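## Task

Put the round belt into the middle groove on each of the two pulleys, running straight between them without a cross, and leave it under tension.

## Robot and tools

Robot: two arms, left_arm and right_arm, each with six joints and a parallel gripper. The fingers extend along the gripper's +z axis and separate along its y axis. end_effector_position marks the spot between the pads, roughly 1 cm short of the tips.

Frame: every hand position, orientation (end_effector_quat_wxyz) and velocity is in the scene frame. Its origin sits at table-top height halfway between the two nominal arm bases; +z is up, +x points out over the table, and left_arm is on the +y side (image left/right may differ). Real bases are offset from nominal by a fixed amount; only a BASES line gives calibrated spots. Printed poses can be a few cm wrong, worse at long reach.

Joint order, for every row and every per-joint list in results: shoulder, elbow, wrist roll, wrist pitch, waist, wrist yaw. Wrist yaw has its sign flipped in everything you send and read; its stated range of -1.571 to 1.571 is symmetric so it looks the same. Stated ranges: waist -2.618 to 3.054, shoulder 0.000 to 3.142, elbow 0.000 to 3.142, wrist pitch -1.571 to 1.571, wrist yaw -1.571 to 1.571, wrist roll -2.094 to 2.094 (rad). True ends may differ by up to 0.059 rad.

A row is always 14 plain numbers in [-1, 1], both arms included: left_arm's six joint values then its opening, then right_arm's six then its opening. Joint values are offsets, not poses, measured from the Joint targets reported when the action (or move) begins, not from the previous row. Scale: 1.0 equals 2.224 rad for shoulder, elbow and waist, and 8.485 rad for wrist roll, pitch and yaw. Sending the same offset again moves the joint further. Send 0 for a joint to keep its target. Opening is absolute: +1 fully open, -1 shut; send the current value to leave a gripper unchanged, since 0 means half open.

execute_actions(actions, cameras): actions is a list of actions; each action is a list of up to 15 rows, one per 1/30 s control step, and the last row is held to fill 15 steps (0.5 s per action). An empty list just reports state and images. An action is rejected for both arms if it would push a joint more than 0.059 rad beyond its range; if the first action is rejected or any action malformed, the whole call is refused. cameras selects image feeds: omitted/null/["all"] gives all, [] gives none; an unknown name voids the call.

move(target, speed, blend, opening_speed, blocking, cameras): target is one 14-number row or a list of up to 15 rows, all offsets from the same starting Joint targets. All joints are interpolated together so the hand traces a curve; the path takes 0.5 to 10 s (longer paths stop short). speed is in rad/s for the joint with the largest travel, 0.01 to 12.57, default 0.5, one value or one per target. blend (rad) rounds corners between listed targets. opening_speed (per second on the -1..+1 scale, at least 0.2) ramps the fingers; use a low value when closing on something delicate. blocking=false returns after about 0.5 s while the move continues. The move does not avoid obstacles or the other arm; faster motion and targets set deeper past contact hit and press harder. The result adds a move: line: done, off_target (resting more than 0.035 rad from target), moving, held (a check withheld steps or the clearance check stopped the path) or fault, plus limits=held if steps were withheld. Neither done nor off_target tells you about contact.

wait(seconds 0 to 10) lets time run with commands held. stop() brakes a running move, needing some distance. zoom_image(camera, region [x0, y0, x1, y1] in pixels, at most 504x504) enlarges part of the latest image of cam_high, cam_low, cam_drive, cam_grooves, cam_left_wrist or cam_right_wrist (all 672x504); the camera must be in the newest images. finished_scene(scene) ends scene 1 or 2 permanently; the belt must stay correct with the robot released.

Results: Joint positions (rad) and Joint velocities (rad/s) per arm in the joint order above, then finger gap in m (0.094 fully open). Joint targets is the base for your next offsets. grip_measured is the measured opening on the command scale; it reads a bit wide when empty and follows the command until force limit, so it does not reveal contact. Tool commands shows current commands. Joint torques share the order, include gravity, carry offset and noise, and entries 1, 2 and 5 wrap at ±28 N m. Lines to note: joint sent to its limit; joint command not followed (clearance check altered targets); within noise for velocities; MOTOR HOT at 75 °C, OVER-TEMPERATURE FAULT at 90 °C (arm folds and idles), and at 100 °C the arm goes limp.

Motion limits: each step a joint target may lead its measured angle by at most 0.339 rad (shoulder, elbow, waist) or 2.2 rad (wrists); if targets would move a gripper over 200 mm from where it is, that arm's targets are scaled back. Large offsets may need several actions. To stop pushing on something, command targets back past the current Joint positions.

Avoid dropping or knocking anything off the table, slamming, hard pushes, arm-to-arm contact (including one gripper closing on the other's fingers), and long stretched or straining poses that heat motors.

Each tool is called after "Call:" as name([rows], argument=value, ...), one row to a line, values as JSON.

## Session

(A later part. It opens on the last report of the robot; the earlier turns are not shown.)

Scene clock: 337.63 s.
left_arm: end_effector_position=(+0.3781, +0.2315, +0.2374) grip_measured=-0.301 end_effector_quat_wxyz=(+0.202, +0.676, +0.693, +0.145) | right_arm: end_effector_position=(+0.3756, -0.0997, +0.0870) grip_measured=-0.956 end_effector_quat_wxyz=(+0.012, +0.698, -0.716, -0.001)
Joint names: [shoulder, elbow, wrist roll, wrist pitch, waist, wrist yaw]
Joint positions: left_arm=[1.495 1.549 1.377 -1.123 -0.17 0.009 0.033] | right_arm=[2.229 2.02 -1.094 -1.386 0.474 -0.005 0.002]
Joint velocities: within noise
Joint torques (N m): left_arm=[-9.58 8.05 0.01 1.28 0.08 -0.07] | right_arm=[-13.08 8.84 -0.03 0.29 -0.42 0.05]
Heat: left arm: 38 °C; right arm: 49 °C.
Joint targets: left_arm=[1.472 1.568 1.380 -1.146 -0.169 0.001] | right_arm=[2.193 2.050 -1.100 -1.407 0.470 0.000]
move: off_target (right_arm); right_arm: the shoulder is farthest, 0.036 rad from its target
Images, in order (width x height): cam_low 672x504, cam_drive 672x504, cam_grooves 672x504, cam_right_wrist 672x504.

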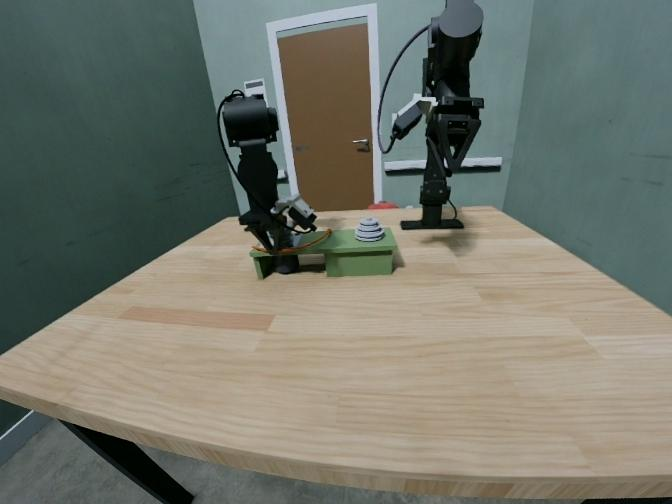

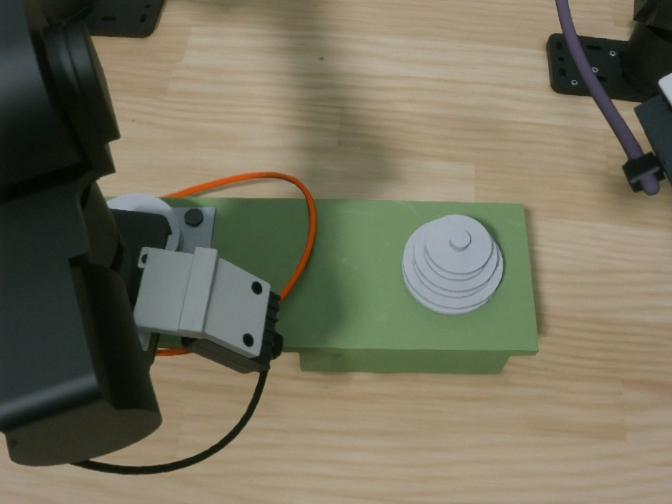

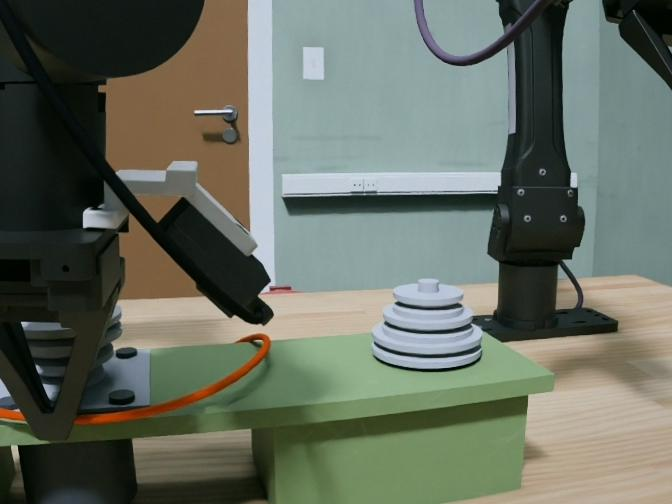

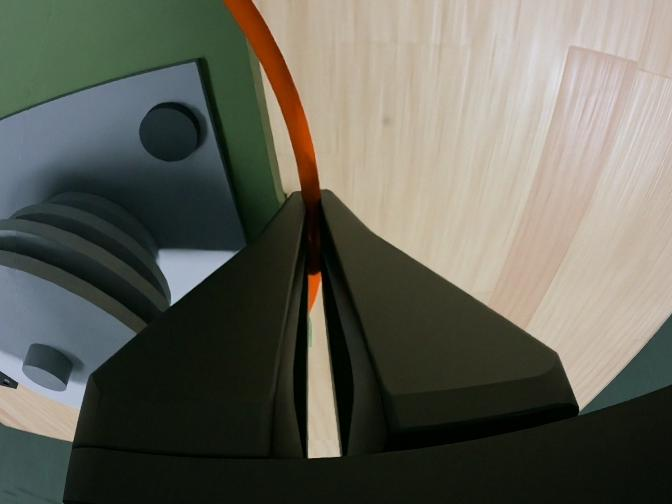

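Call:
move(target=[0,0,0,0,0,0,-0.3,-0.0225,0.0364,0,-0.0095,0.002,0,-1], speed=0.25, cameras=["cam_grooves","cam_right_wrist","cam_drive","cam_low"])

Call:
zoom_image(camera="cam_low", region=[230, 180, 350, 280])

Call:
zoom_image(camera="cam_right_wrist", region=[0, 0, 340, 440])

Scene clock: 347.50 s.
left_arm: end_effector_position=(+0.3781, +0.2315, +0.2374) grip_measured=-0.301 end_effector_quat_wxyz=(+0.202, +0.676, +0.693, +0.145) | right_arm: end_effector_position=(+0.3753, -0.0999, +0.1334) grip_measured=-0.956 end_effector_quat_wxyz=(-0.019, +0.698, -0.716, +0.009)
Joint names: [shoulder, elbow, wrist roll, wrist pitch, waist, wrist yaw]
Joint positions: left_arm=[1.495 1.549 1.377 -1.123 -0.17 0.009 0.033] | right_arm=[2.168 2.106 -1.095 -1.467 0.474 -0.005 0.002]
Joint velocities: within noise
Joint torques (N m): left_arm=[-9.58 8.05 0.01 1.27 0.08 -0.07] | right_arm=[-11.97 8.39 -0.02 0.39 -0.01 0.06]
Heat: left arm: 37 °C; right arm: 48 °C.
Joint targets: left_arm=[1.472 1.568 1.380 -1.146 -0.169 0.001] | right_arm=[2.143 2.131 -1.100 -1.487 0.474 0.000]
move: done
Images, in order (width x height): cam_low 672x504, cam_drive 672x504, cam_grooves 672x504, cam_right_wrist 672x504.

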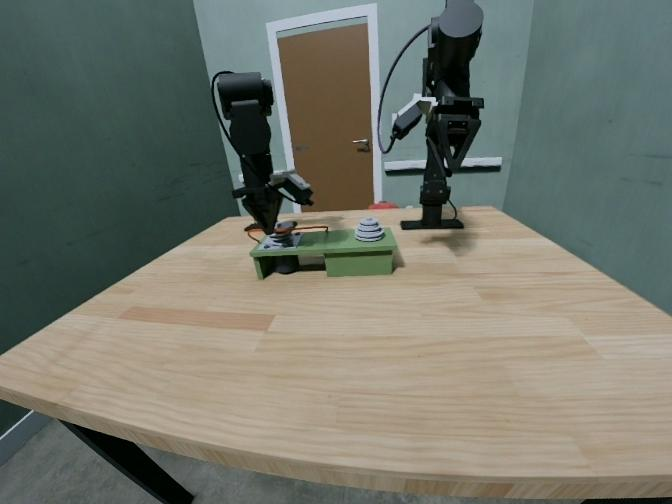

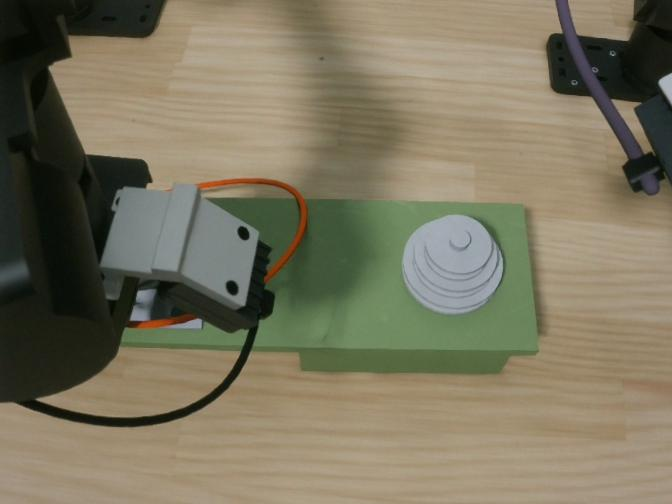

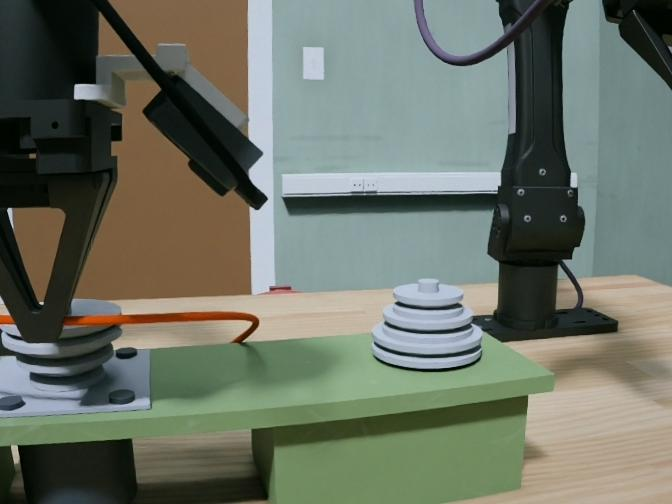

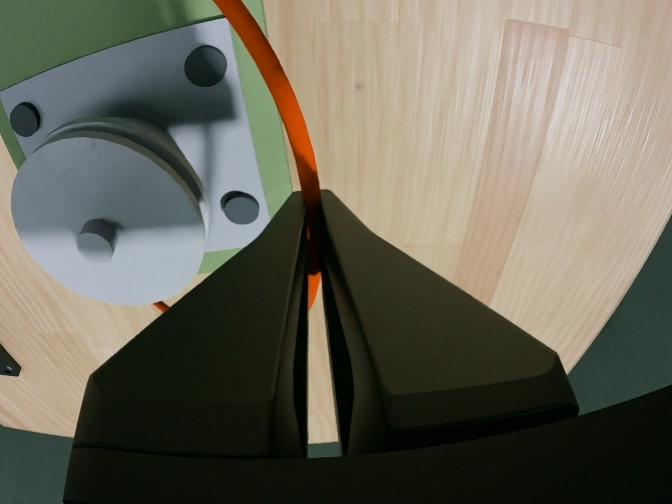

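Scaled by 4.200 from the camera's 672x504 image, which has a finer 960x720 frame.

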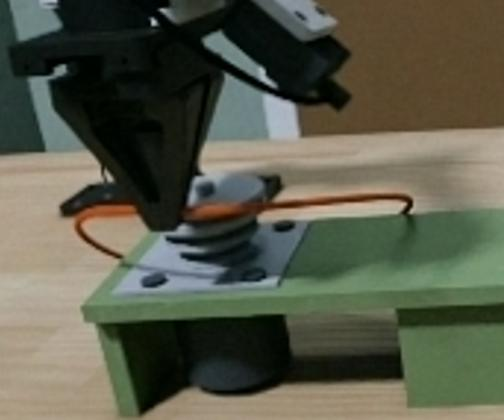

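Scaled by 1.145 from the camera's 672x504 image, which has a finer 960x720 frame.

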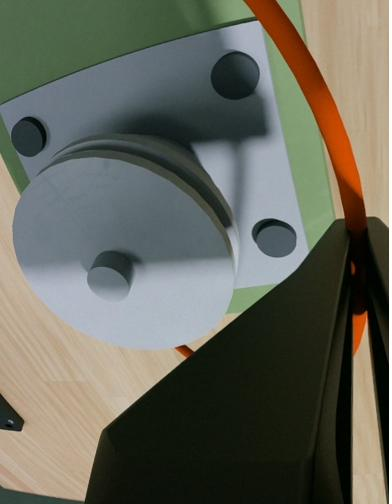

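Call:
move([
  [0,0,0,0,-0.3165,0,0,0,0,0,0,0,0,-1],
  [0.2041,0.1272,0.013,-0.033,-0.3165,0,0,0,0,0,0,0,0,-1],
], speed=0.4, cameras=["cam_grooves","cam_left_wrist","cam_drive"])

Scene clock: 367.60 s.
left_arm: end_effector_position=(+0.2673, +0.0012, +0.1616) grip_measured=-0.001 end_effector_quat_wxyz=(+0.043, +0.923, +0.382, +0.018) | right_arm: end_effector_position=(+0.3747, -0.1001, +0.1333) grip_measured=-0.956 end_effector_quat_wxyz=(-0.018, +0.698, -0.716, +0.009)
Joint names: [shoulder, elbow, wrist roll, wrist pitch, waist, wrist yaw]
Joint positions: left_arm=[1.908 1.833 1.483 -1.402 -0.872 0.008 0.047] | right_arm=[2.168 2.106 -1.095 -1.469 0.474 -0.005 0.002]
Joint velocities: within noise
Joint torques (N m): left_arm=[-9.81 7.57 0.06 0.4 -0.06 -0.06] | right_arm=[-11.93 8.36 -0.02 0.41 -0.03 0.07]
Heat: left arm: 37 °C; right arm: 47 °C.
Joint targets: left_arm=[1.926 1.851 1.491 -1.426 -0.873 0.000] | right_arm=[2.143 2.131 -1.100 -1.487 0.474 0.000]
move: done
Images, in order (width x height): cam_drive 672x504, cam_grooves 672x504, cam_left_wrist 672x504.

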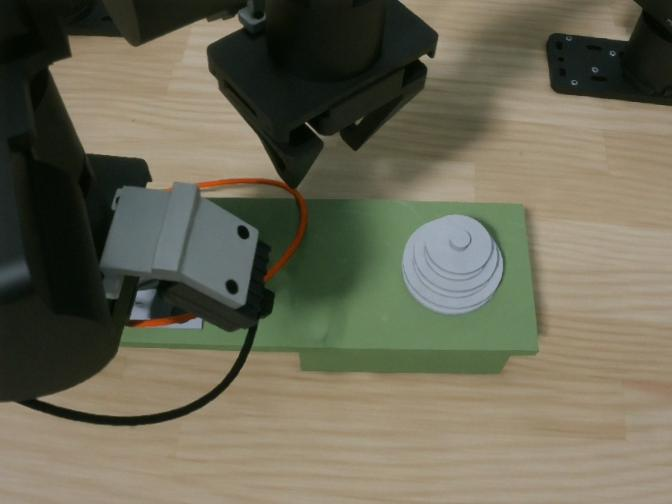

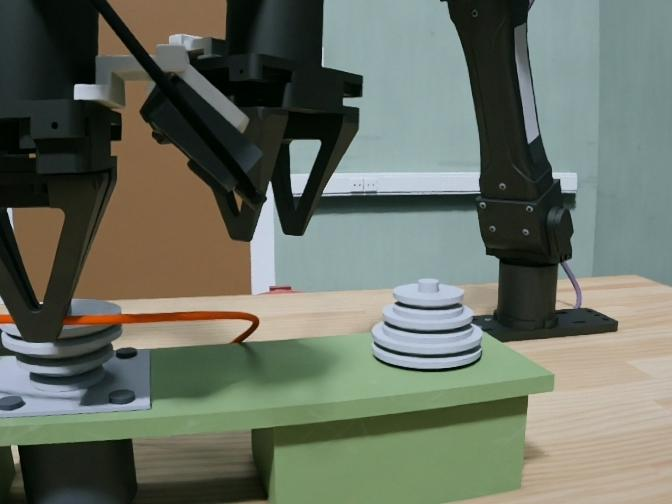

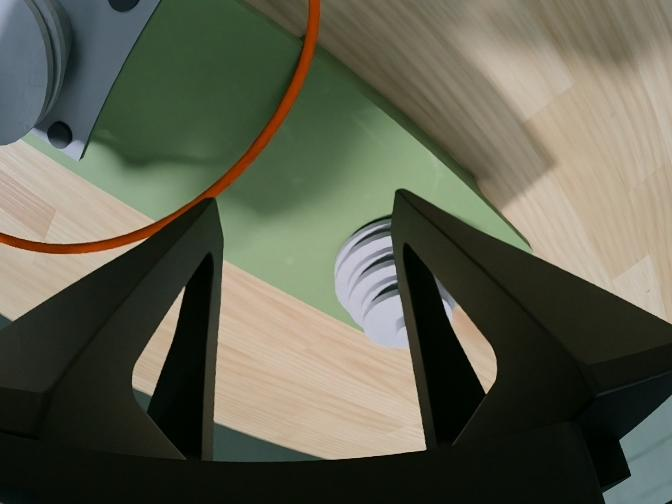

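Call:
move(target=[-0.0022,-0.0746,-0.0118,0.0191,-0.0432,0,-0.2,0,0,0,0,0,0,-1], speed=0.3, cameras=["cam_grooves","cam_left_wrist","cam_drive"])

Scene clock: 381.40 s.
left_arm: end_effector_position=(+0.2399, -0.0220, +0.1270) grip_measured=-0.199 end_effector_quat_wxyz=(+0.041, +0.924, +0.379, +0.013) | right_arm: end_effector_position=(+0.3747, -0.1001, +0.1333) grip_measured=-0.956 end_effector_quat_wxyz=(-0.018, +0.698, -0.716, +0.009)
Joint names: [shoulder, elbow, wrist roll, wrist pitch, waist, wrist yaw]
Joint positions: left_arm=[1.908 1.695 1.396 -1.271 -0.967 0.008 0.038] | right_arm=[2.168 2.106 -1.095 -1.469 0.474 -0.005 0.002]
Joint velocities: within noise
Joint torques (N m): left_arm=[-10.36 5.34 -0.08 0.72 -0.2 -0.05] | right_arm=[-11.88 8.34 -0.03 0.4 0.01 0.06]
Heat: left arm: 37 °C; right arm: 47 °C.
Joint targets: left_arm=[1.921 1.685 1.391 -1.264 -0.969 0.001] | right_arm=[2.143 2.131 -1.100 -1.487 0.474 0.000]
move: done
Images, in order (width x height): cam_drive 672x504, cam_grooves 672x504, cam_left_wrist 672x504.

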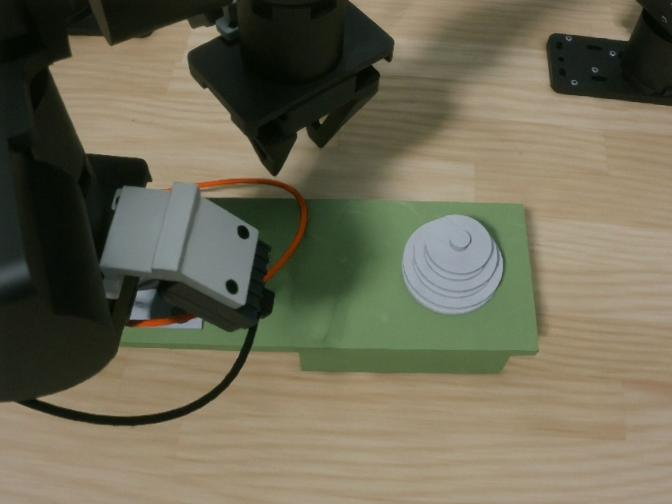

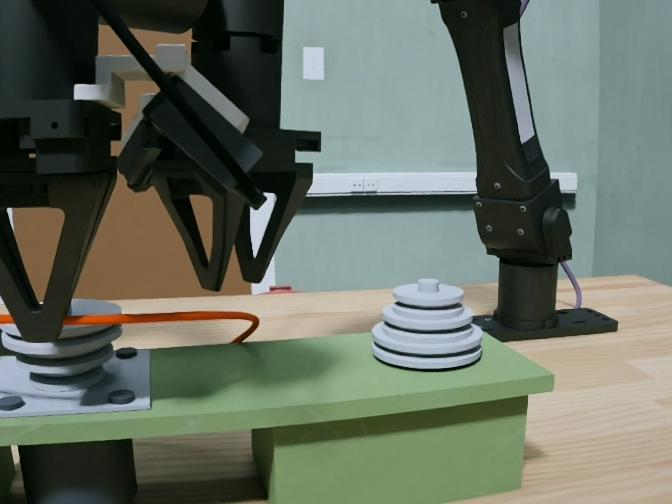

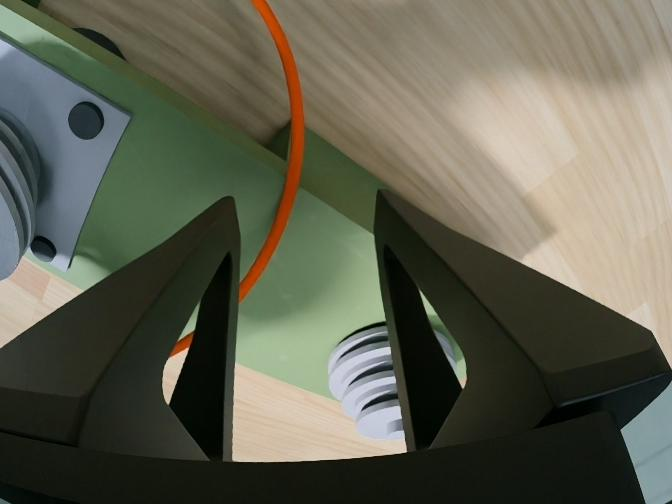

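Call:
move([
  [0.0036,-0.0576,0,0.016,0,0,-0.2,0,0,0,0,0,0,-1],
], speed=0.3, cameras=["cam_grooves","cam_left_wrist","cam_drive"])

Scene clock: 387.07 s.
left_arm: end_effector_position=(+0.2403, -0.0226, +0.0949) grip_measured=-0.199 end_effector_quat_wxyz=(+0.045, +0.924, +0.379, +0.014) | right_arm: end_effector_position=(+0.3747, -0.1001, +0.1333) grip_measured=-0.956 end_effector_quat_wxyz=(-0.018, +0.698, -0.716, +0.009)
Joint names: [shoulder, elbow, wrist roll, wrist pitch, waist, wrist yaw]
Joint positions: left_arm=[1.908 1.567 1.395 -1.135 -0.967 0.008 0.038] | right_arm=[2.168 2.106 -1.095 -1.469 0.474 -0.005 0.002]
Joint velocities: within noise
Joint torques (N m): left_arm=[-9.62 5.31 -0.06 0.76 -0.2 -0.05] | right_arm=[-11.92 8.35 -0.03 0.4 -0.02 0.06]
Heat: left arm: 37 °C; right arm: 47 °C.
Joint targets: left_arm=[1.929 1.557 1.390 -1.128 -0.969 0.001] | right_arm=[2.143 2.131 -1.100 -1.487 0.474 0.000]
move: done
Images, in order (width x height): cam_drive 672x504, cam_grooves 672x504, cam_left_wrist 672x504.

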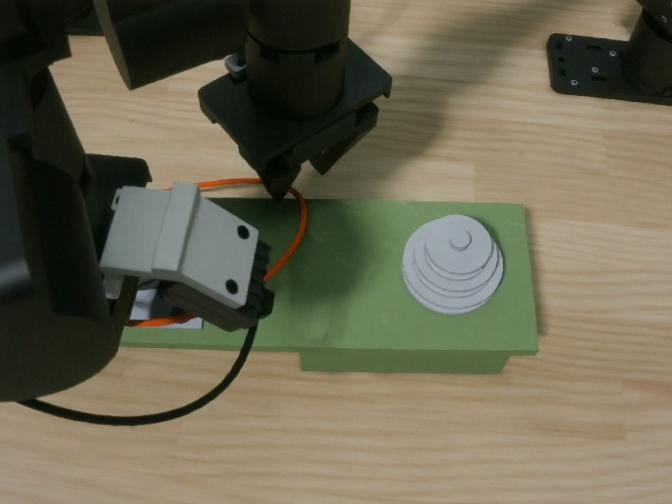

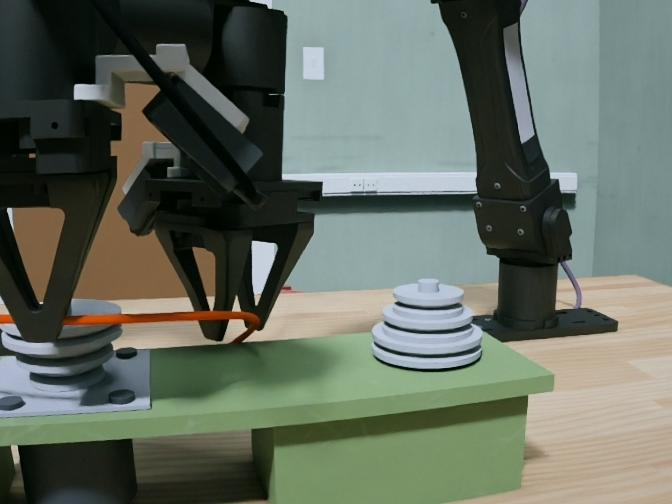

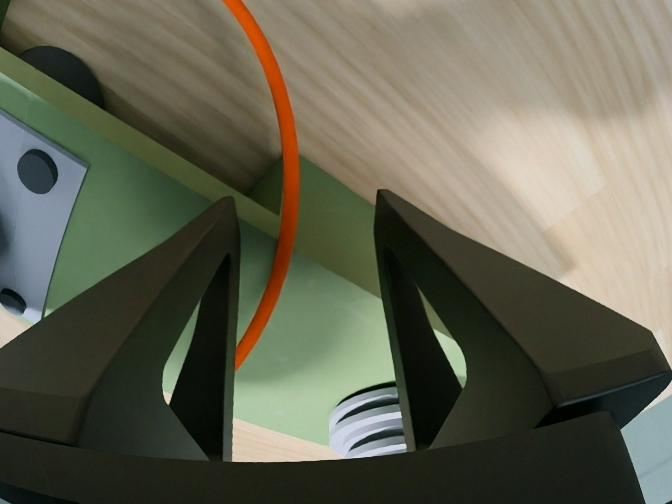

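Call:
move(target=[0,0,0,0,0,0,-1,0,0,0,0,0,0,-1], opening_speed=0.6, cameras=["cam_left_wrist"])

Scene clock: 391.57 s.
left_arm: end_effector_position=(+0.2404, -0.0228, +0.0949) grip_measured=-0.980 end_effector_quat_wxyz=(+0.045, +0.924, +0.379, +0.014) | right_arm: end_effector_position=(+0.3747, -0.1001, +0.1333) grip_measured=-0.956 end_effector_quat_wxyz=(-0.018, +0.698, -0.716, +0.009)
Joint names: [shoulder, elbow, wrist roll, wrist pitch, waist, wrist yaw]
Joint positions: left_arm=[1.908 1.567 1.395 -1.135 -0.967 0.008 0.001] | right_arm=[2.168 2.106 -1.095 -1.469 0.474 -0.005 0.002]
Joint velocities: within noise
Joint torques (N m): left_arm=[-9.62 5.31 -0.06 0.75 -0.21 -0.06] | right_arm=[-11.9 8.36 -0.03 0.4 -0.01 0.07]
Heat: left arm: 37 °C; right arm: 47 °C.
Joint targets: left_arm=[1.929 1.557 1.391 -1.128 -0.969 0.001] | right_arm=[2.143 2.131 -1.100 -1.487 0.474 0.000]
move: done
Images, in order (width x height): cam_left_wrist 672x504.

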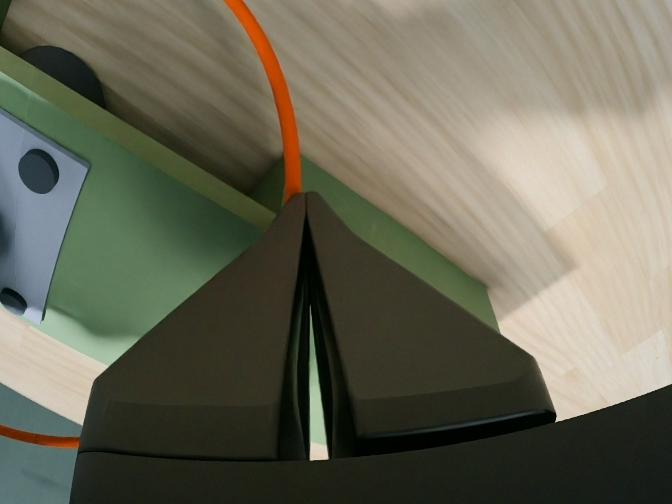

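Call:
move([
  [0,0,0,0,0,0,-0.2,0,0,0,0,0,0,-1],
  [0.0048,-0.0207,0,0.0067,-0.0045,0,-0.2,0,0,0,0,0,0,-1],
  [0.0048,-0.0207,0,0.0067,-0.0045,0,-1,0,0,0,0,0,0,-1],
], speed=0.2, opening_speed=0.7, cameras=["cam_left_wrist","cam_grooves"])

Scene clock: 407.57 s.
left_arm: end_effector_position=(+0.2483, -0.0364, +0.0919) grip_measured=-0.980 end_effector_quat_wxyz=(+0.077, +0.923, +0.377, +0.024) | right_arm: end_effector_position=(+0.3747, -0.1001, +0.1333) grip_measured=-0.956 end_effector_quat_wxyz=(-0.018, +0.698, -0.716, +0.009)
Joint names: [shoulder, elbow, wrist roll, wrist pitch, waist, wrist yaw]
Joint positions: left_arm=[1.908 1.547 1.394 -1.048 -0.973 0.015 0.001] | right_arm=[2.168 2.106 -1.095 -1.469 0.474 -0.005 0.002]
Joint velocities: within noise
Joint torques (N m): left_arm=[-8.73 3.44 -0.05 0.57 -0.51 -0.12] | right_arm=[-11.9 8.39 -0.03 0.42 0.01 0.07]
Heat: left arm: 37 °C; right arm: 47 °C.
Joint targets: left_arm=[1.940 1.511 1.391 -1.071 -0.979 0.001] | right_arm=[2.143 2.131 -1.100 -1.487 0.474 0.000]
move: off_target (left_arm); target 3's new numbers were sent with left_arm's elbow 0.037 rad from that target; left_arm: the elbow is farthest, 0.036 rad from its target
Images, in order (width x height): cam_grooves 672x504, cam_left_wrist 672x504.

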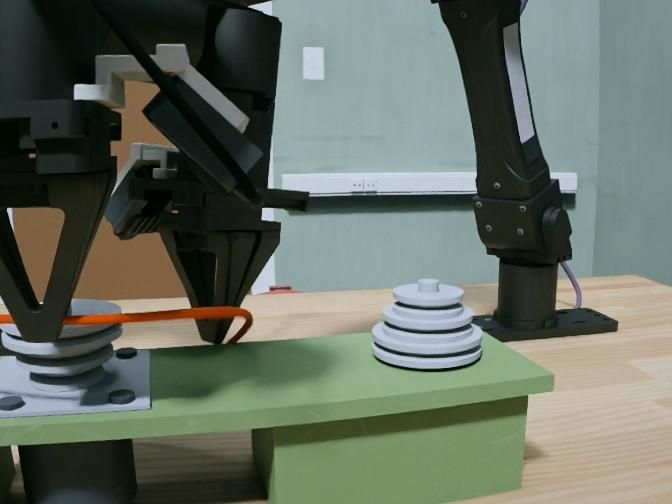

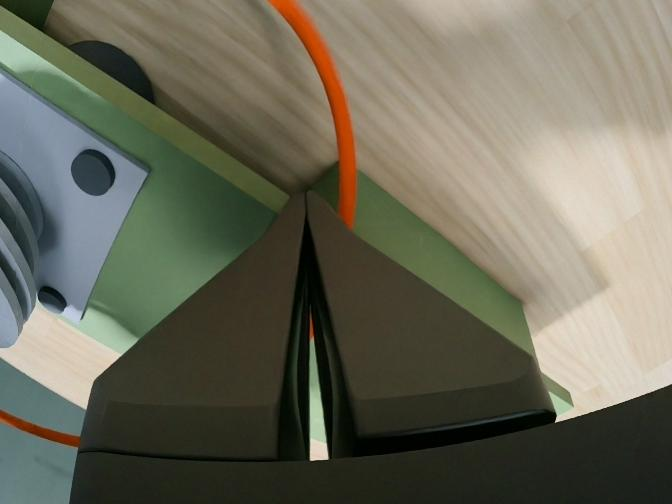

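Call:
move([
  [-0.03,0.035,0,0,0,0,-1,0,0,0,0,0,0,-1],
  [-0.03,0.035,0,0,0,0,-0.1,0,0,0,0,0,0,-1],
], speed=0.3, opening_speed=1, cameras=["cam_left_wrist","cam_grooves","cam_drive"])

Scene clock: 415.13 s.
left_arm: end_effector_position=(+0.2517, -0.0413, +0.1006) grip_measured=-0.101 end_effector_quat_wxyz=(+0.090, +0.922, +0.376, +0.027) | right_arm: end_effector_position=(+0.3747, -0.1001, +0.1333) grip_measured=-0.956 end_effector_quat_wxyz=(-0.018, +0.698, -0.716, +0.009)
Joint names: [shoulder, elbow, wrist roll, wrist pitch, waist, wrist yaw]
Joint positions: left_arm=[1.904 1.571 1.394 -1.051 -0.973 0.015 0.042] | right_arm=[2.168 2.106 -1.095 -1.469 0.474 -0.005 0.002]
Joint velocities: within noise
Joint torques (N m): left_arm=[-14.75 7.76 -0.04 0.64 -0.51 -0.11] | right_arm=[-11.95 8.35 -0.04 0.42 -0.02 0.06]
Heat: left arm: 37 °C; right arm: 47 °C.
Joint targets: left_arm=[1.873 1.589 1.391 -1.071 -0.979 0.001] | right_arm=[2.143 2.131 -1.100 -1.487 0.474 0.000]
move: done
Images, in order (width x height): cam_drive 672x504, cam_grooves 672x504, cam_left_wrist 672x504.

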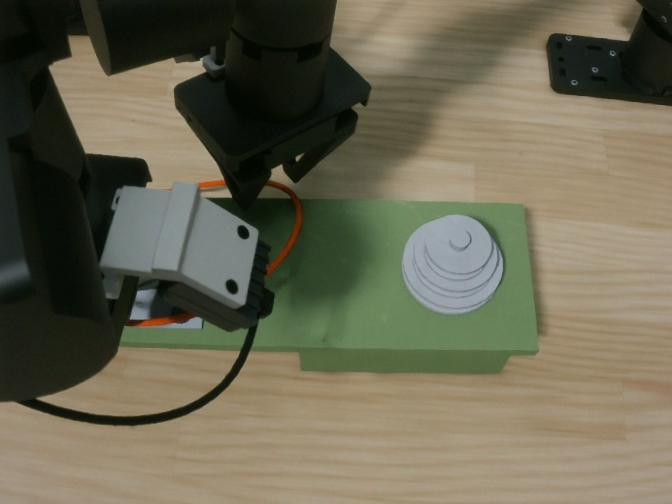

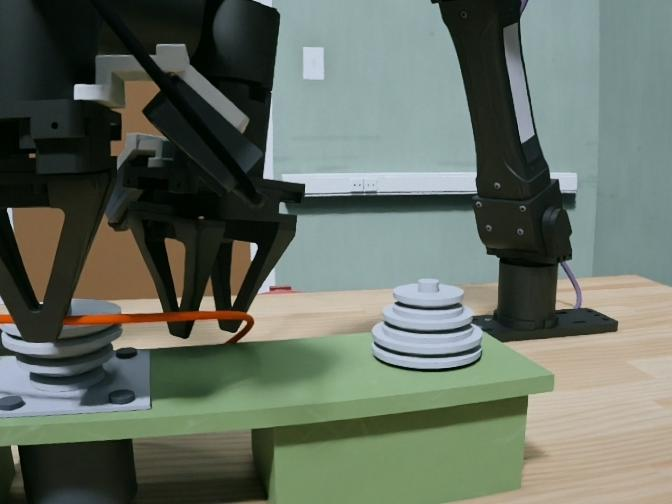

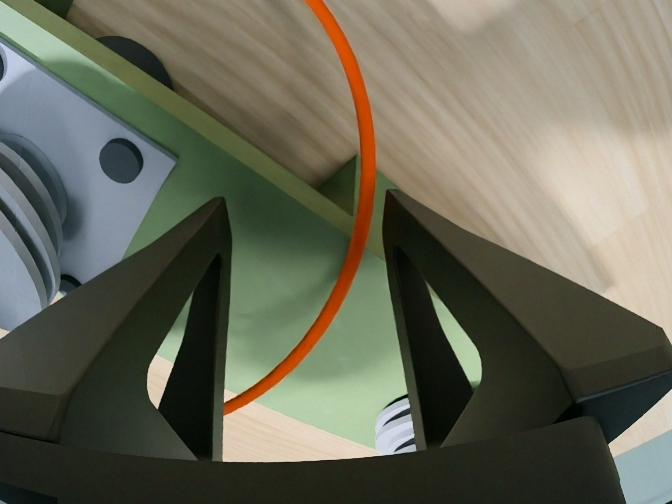

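Call:
move([
  [0,0.05,0,0,0,0,-0.1,0,0,0,0,0,0,-1],
  [0.0486,0.0805,-0.0256,-0.0255,-0.0211,0,-0.4,0,0,0,0,0,0,-1],
], speed=0.3, cameras=["cam_left_wrist","cam_grooves","cam_drive"])

Scene clock: 444.27 s.
left_arm: end_effector_position=(+0.2315, -0.0447, +0.1233) grip_measured=-0.399 end_effector_quat_wxyz=(+0.046, +0.890, +0.454, +0.011) | right_arm: end_effector_position=(+0.3747, -0.1001, +0.1333) grip_measured=-0.956 end_effector_quat_wxyz=(-0.018, +0.698, -0.716, +0.009)
Joint names: [shoulder, elbow, wrist roll, wrist pitch, waist, wrist yaw]
Joint positions: left_arm=[1.958 1.749 1.178 -1.267 -1.02 0.014 0.028] | right_arm=[2.168 2.106 -1.095 -1.469 0.474 -0.005 0.002]
Joint velocities: within noise
Joint torques (N m): left_arm=[-9.99 7.72 -0.06 0.43 -0.5 -0.11] | right_arm=[-11.95 8.38 -0.03 0.41 -0.01 0.07]
Heat: left arm: 37 °C; right arm: 47 °C.
Joint targets: left_arm=[1.981 1.768 1.174 -1.288 -1.026 0.001] | right_arm=[2.143 2.131 -1.100 -1.487 0.474 0.000]
move: done
Images, in order (width x height): cam_drive 672x504, cam_grooves 672x504, cam_left_wrist 672x504.

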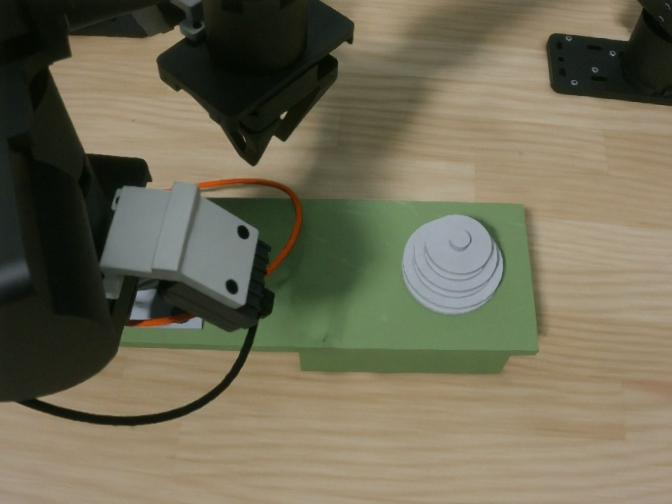

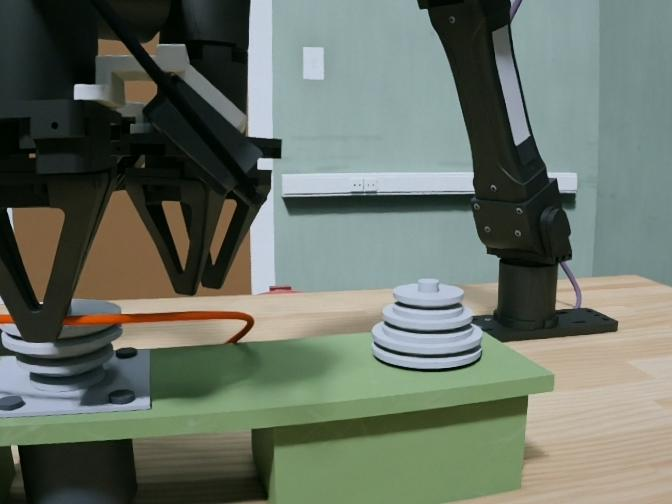

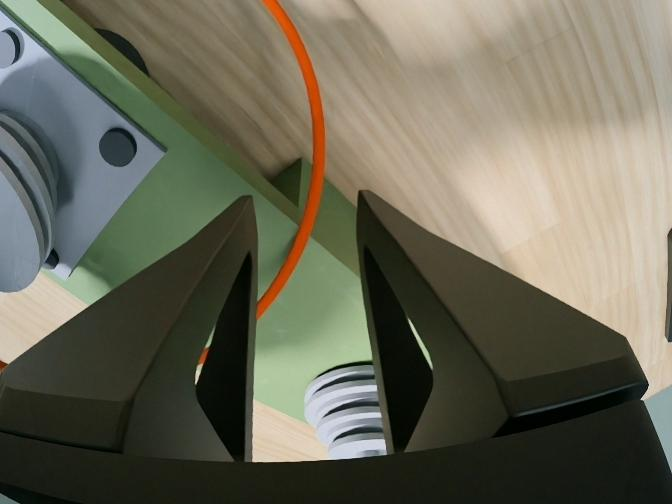

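Call:
move(target=[-0.0029,-0.0809,0,0.0206,0,0,-0.4,0,0,0,0,0,0,-1], speed=0.25, cameras=["cam_left_wrist","cam_grooves"])

Scene clock: 453.37 s.
left_arm: end_effector_position=(+0.2298, -0.0420, +0.0853) grip_measured=-0.399 end_effector_quat_wxyz=(+0.043, +0.890, +0.454, +0.010) | right_arm: end_effector_position=(+0.3747, -0.1001, +0.1333) grip_measured=-0.956 end_effector_quat_wxyz=(-0.018, +0.698, -0.716, +0.009)
Joint names: [shoulder, elbow, wrist roll, wrist pitch, waist, wrist yaw]
Joint positions: left_arm=[1.958 1.598 1.178 -1.122 -1.02 0.014 0.028] | right_arm=[2.168 2.106 -1.095 -1.469 0.474 -0.005 0.002]
Joint velocities: within noise
Joint torques (N m): left_arm=[-10.54 5.3 -0.05 0.76 -0.51 -0.11] | right_arm=[-11.92 8.35 -0.04 0.42 0.01 0.06]
Heat: left arm: 37 °C; right arm: 47 °C.
Joint targets: left_arm=[1.975 1.588 1.173 -1.113 -1.026 0.000] | right_arm=[2.143 2.131 -1.100 -1.487 0.474 0.000]
move: done
Images, in order (width x height): cam_grooves 672x504, cam_left_wrist 672x504.

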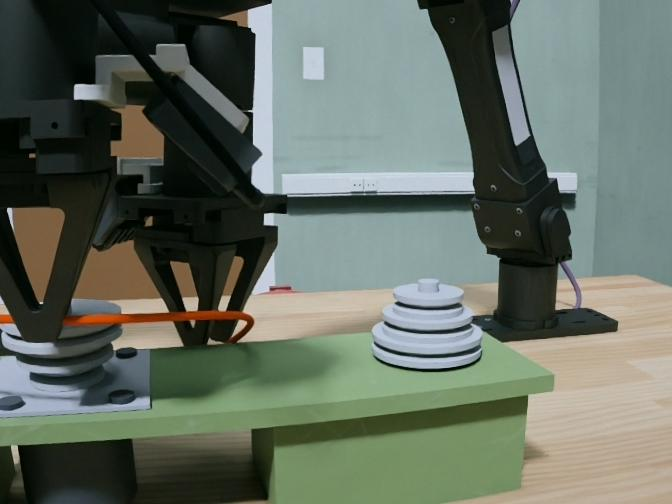

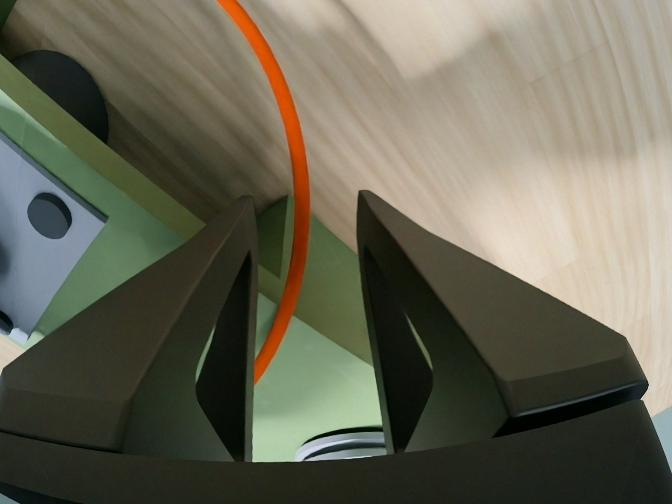

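Call:
move([
  [0,-0.0247,0,0.0063,0,0,-0.4,0,0,0,0,0,0,-1],
  [0,-0.0247,0,0.0063,0,0,-1,0,0,0,0,0,0,-1],
], speed=0.2, opening_speed=0.6, cameras=["cam_left_wrist","cam_grooves"])

Scene clock: 459.50 s.
left_arm: end_effector_position=(+0.2289, -0.0406, +0.0719) grip_measured=-0.914 end_effector_quat_wxyz=(+0.044, +0.890, +0.454, +0.010) | right_arm: end_effector_position=(+0.3747, -0.1001, +0.1333) grip_measured=-0.956 end_effector_quat_wxyz=(-0.018, +0.698, -0.716, +0.009)
Joint names: [shoulder, elbow, wrist roll, wrist pitch, waist, wrist yaw]
Joint positions: left_arm=[1.958 1.544 1.177 -1.067 -1.02 0.014 0.004] | right_arm=[2.168 2.106 -1.095 -1.47 0.474 -0.005 0.002]
Joint velocities: within noise
Joint torques (N m): left_arm=[-10.48 5.18 -0.05 0.76 -0.53 -0.12] | right_arm=[-11.85 8.35 -0.02 0.41 0.01 0.06]
Heat: left arm: 37 °C; right arm: 47 °C.
Joint targets: left_arm=[1.975 1.533 1.173 -1.059 -1.026 0.000] | right_arm=[2.143 2.131 -1.100 -1.487 0.474 0.000]
move: done
Images, in order (width x height): cam_grooves 672x504, cam_left_wrist 672x504.

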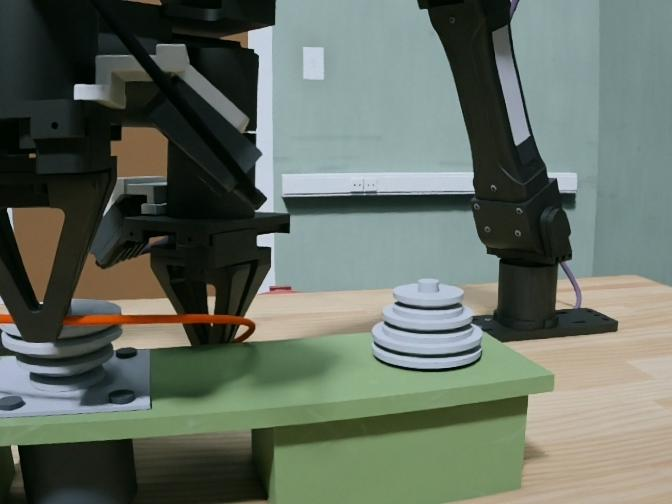

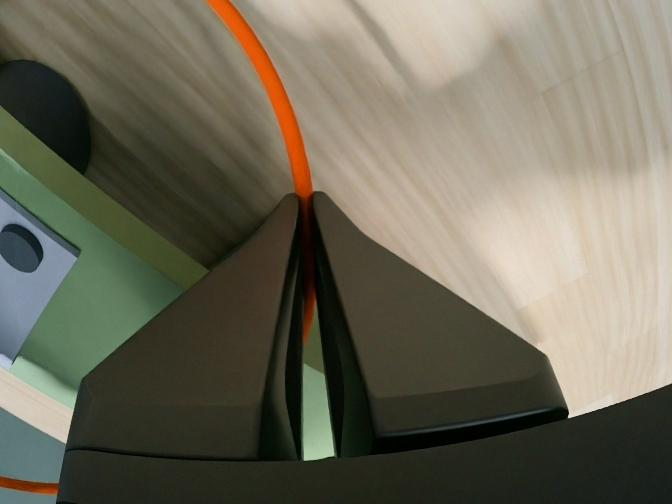

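Call:
move(target=[-0.0443,0.0418,0.0144,-0.0224,0.0544,0,-1,-0.0346,-0.134,0,0.0181,0,0,-1], speed=0.25)

Call:
zoom_image(camera="cam_low", region=[230, 180, 390, 290])

Call:
zoom_image(camera="cam_right_wrist", region=[0, 0, 340, 440])

Scene clock: 478.73 s.
left_arm: end_effector_position=(+0.2506, -0.0005, +0.1058) grip_measured=-0.916 end_effector_quat_wxyz=(+0.023, +0.891, +0.454, +0.008) | right_arm: end_effector_position=(+0.3556, -0.1102, +0.0986) grip_measured=-0.956 end_effector_quat_wxyz=(+0.001, +0.698, -0.716, +0.004)
Joint names: [shoulder, elbow, wrist roll, wrist pitch, waist, wrist yaw]
Joint positions: left_arm=[1.905 1.609 1.288 -1.227 -0.91 0.007 0.004] | right_arm=[2.096 1.857 -1.095 -1.33 0.474 -0.007 0.002]
Joint velocities: within noise
Joint torques (N m): left_arm=[-14.23 7.47 0.07 0.28 0.4 -0.05] | right_arm=[-11.82 4.16 -0.02 0.48 0.05 0.07]
Heat: left arm: 37 °C; right arm: 47 °C.
Joint targets: left_arm=[1.876 1.626 1.296 -1.250 -0.905 0.000] | right_arm=[2.066 1.833 -1.100 -1.333 0.474 0.000]
move: done

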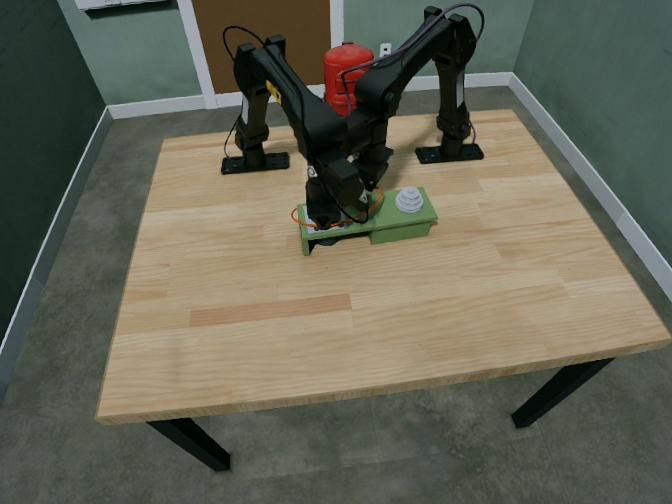

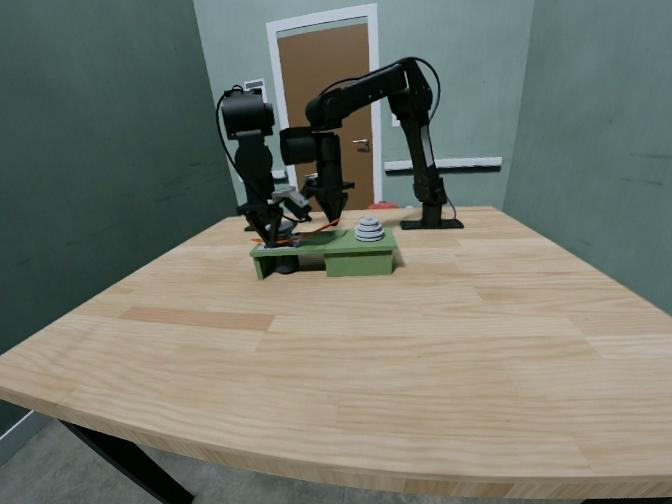

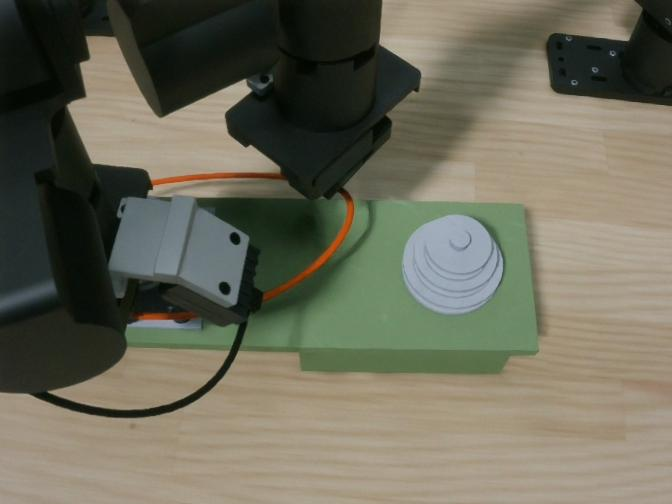

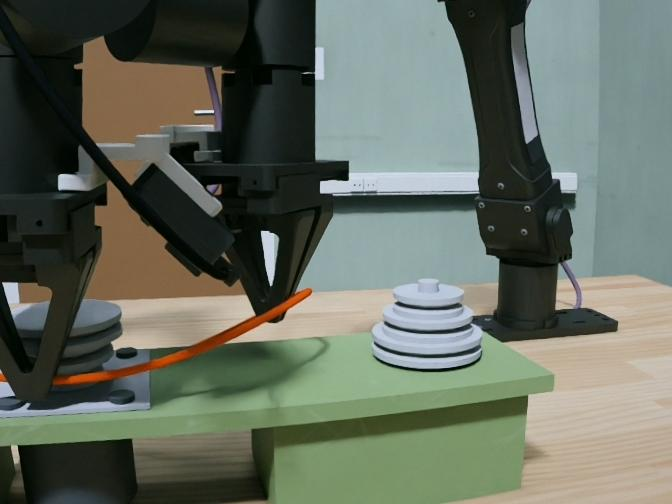

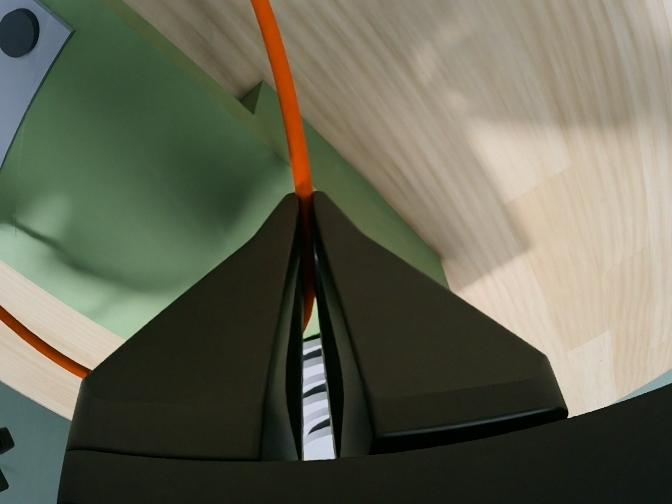

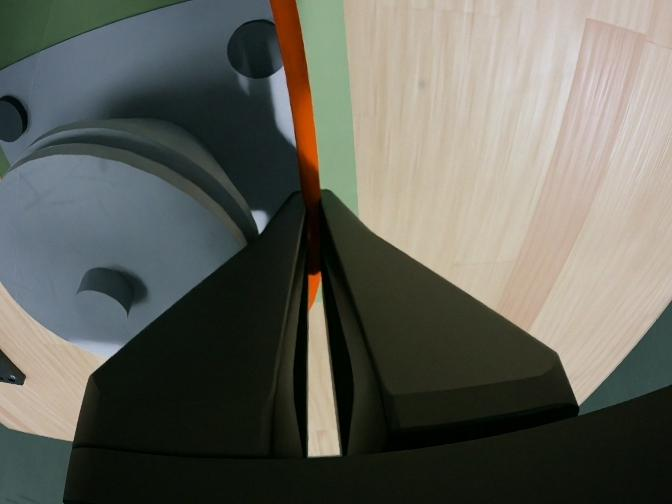

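Scaled by 3.150 from the camera's 672x504 image, which has a finer 960x720 frame.

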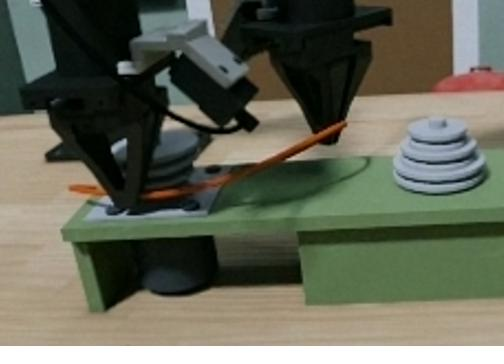

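Scaled by 1.145 from the camera's 672x504 image, which has a finer 960x720 frame.

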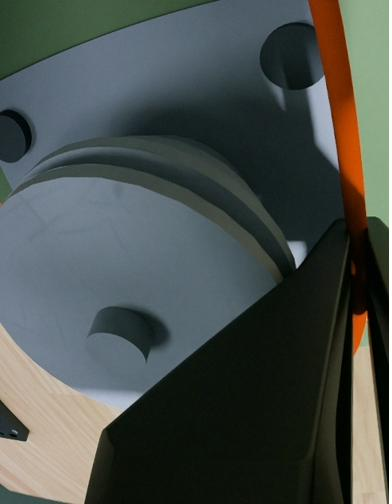

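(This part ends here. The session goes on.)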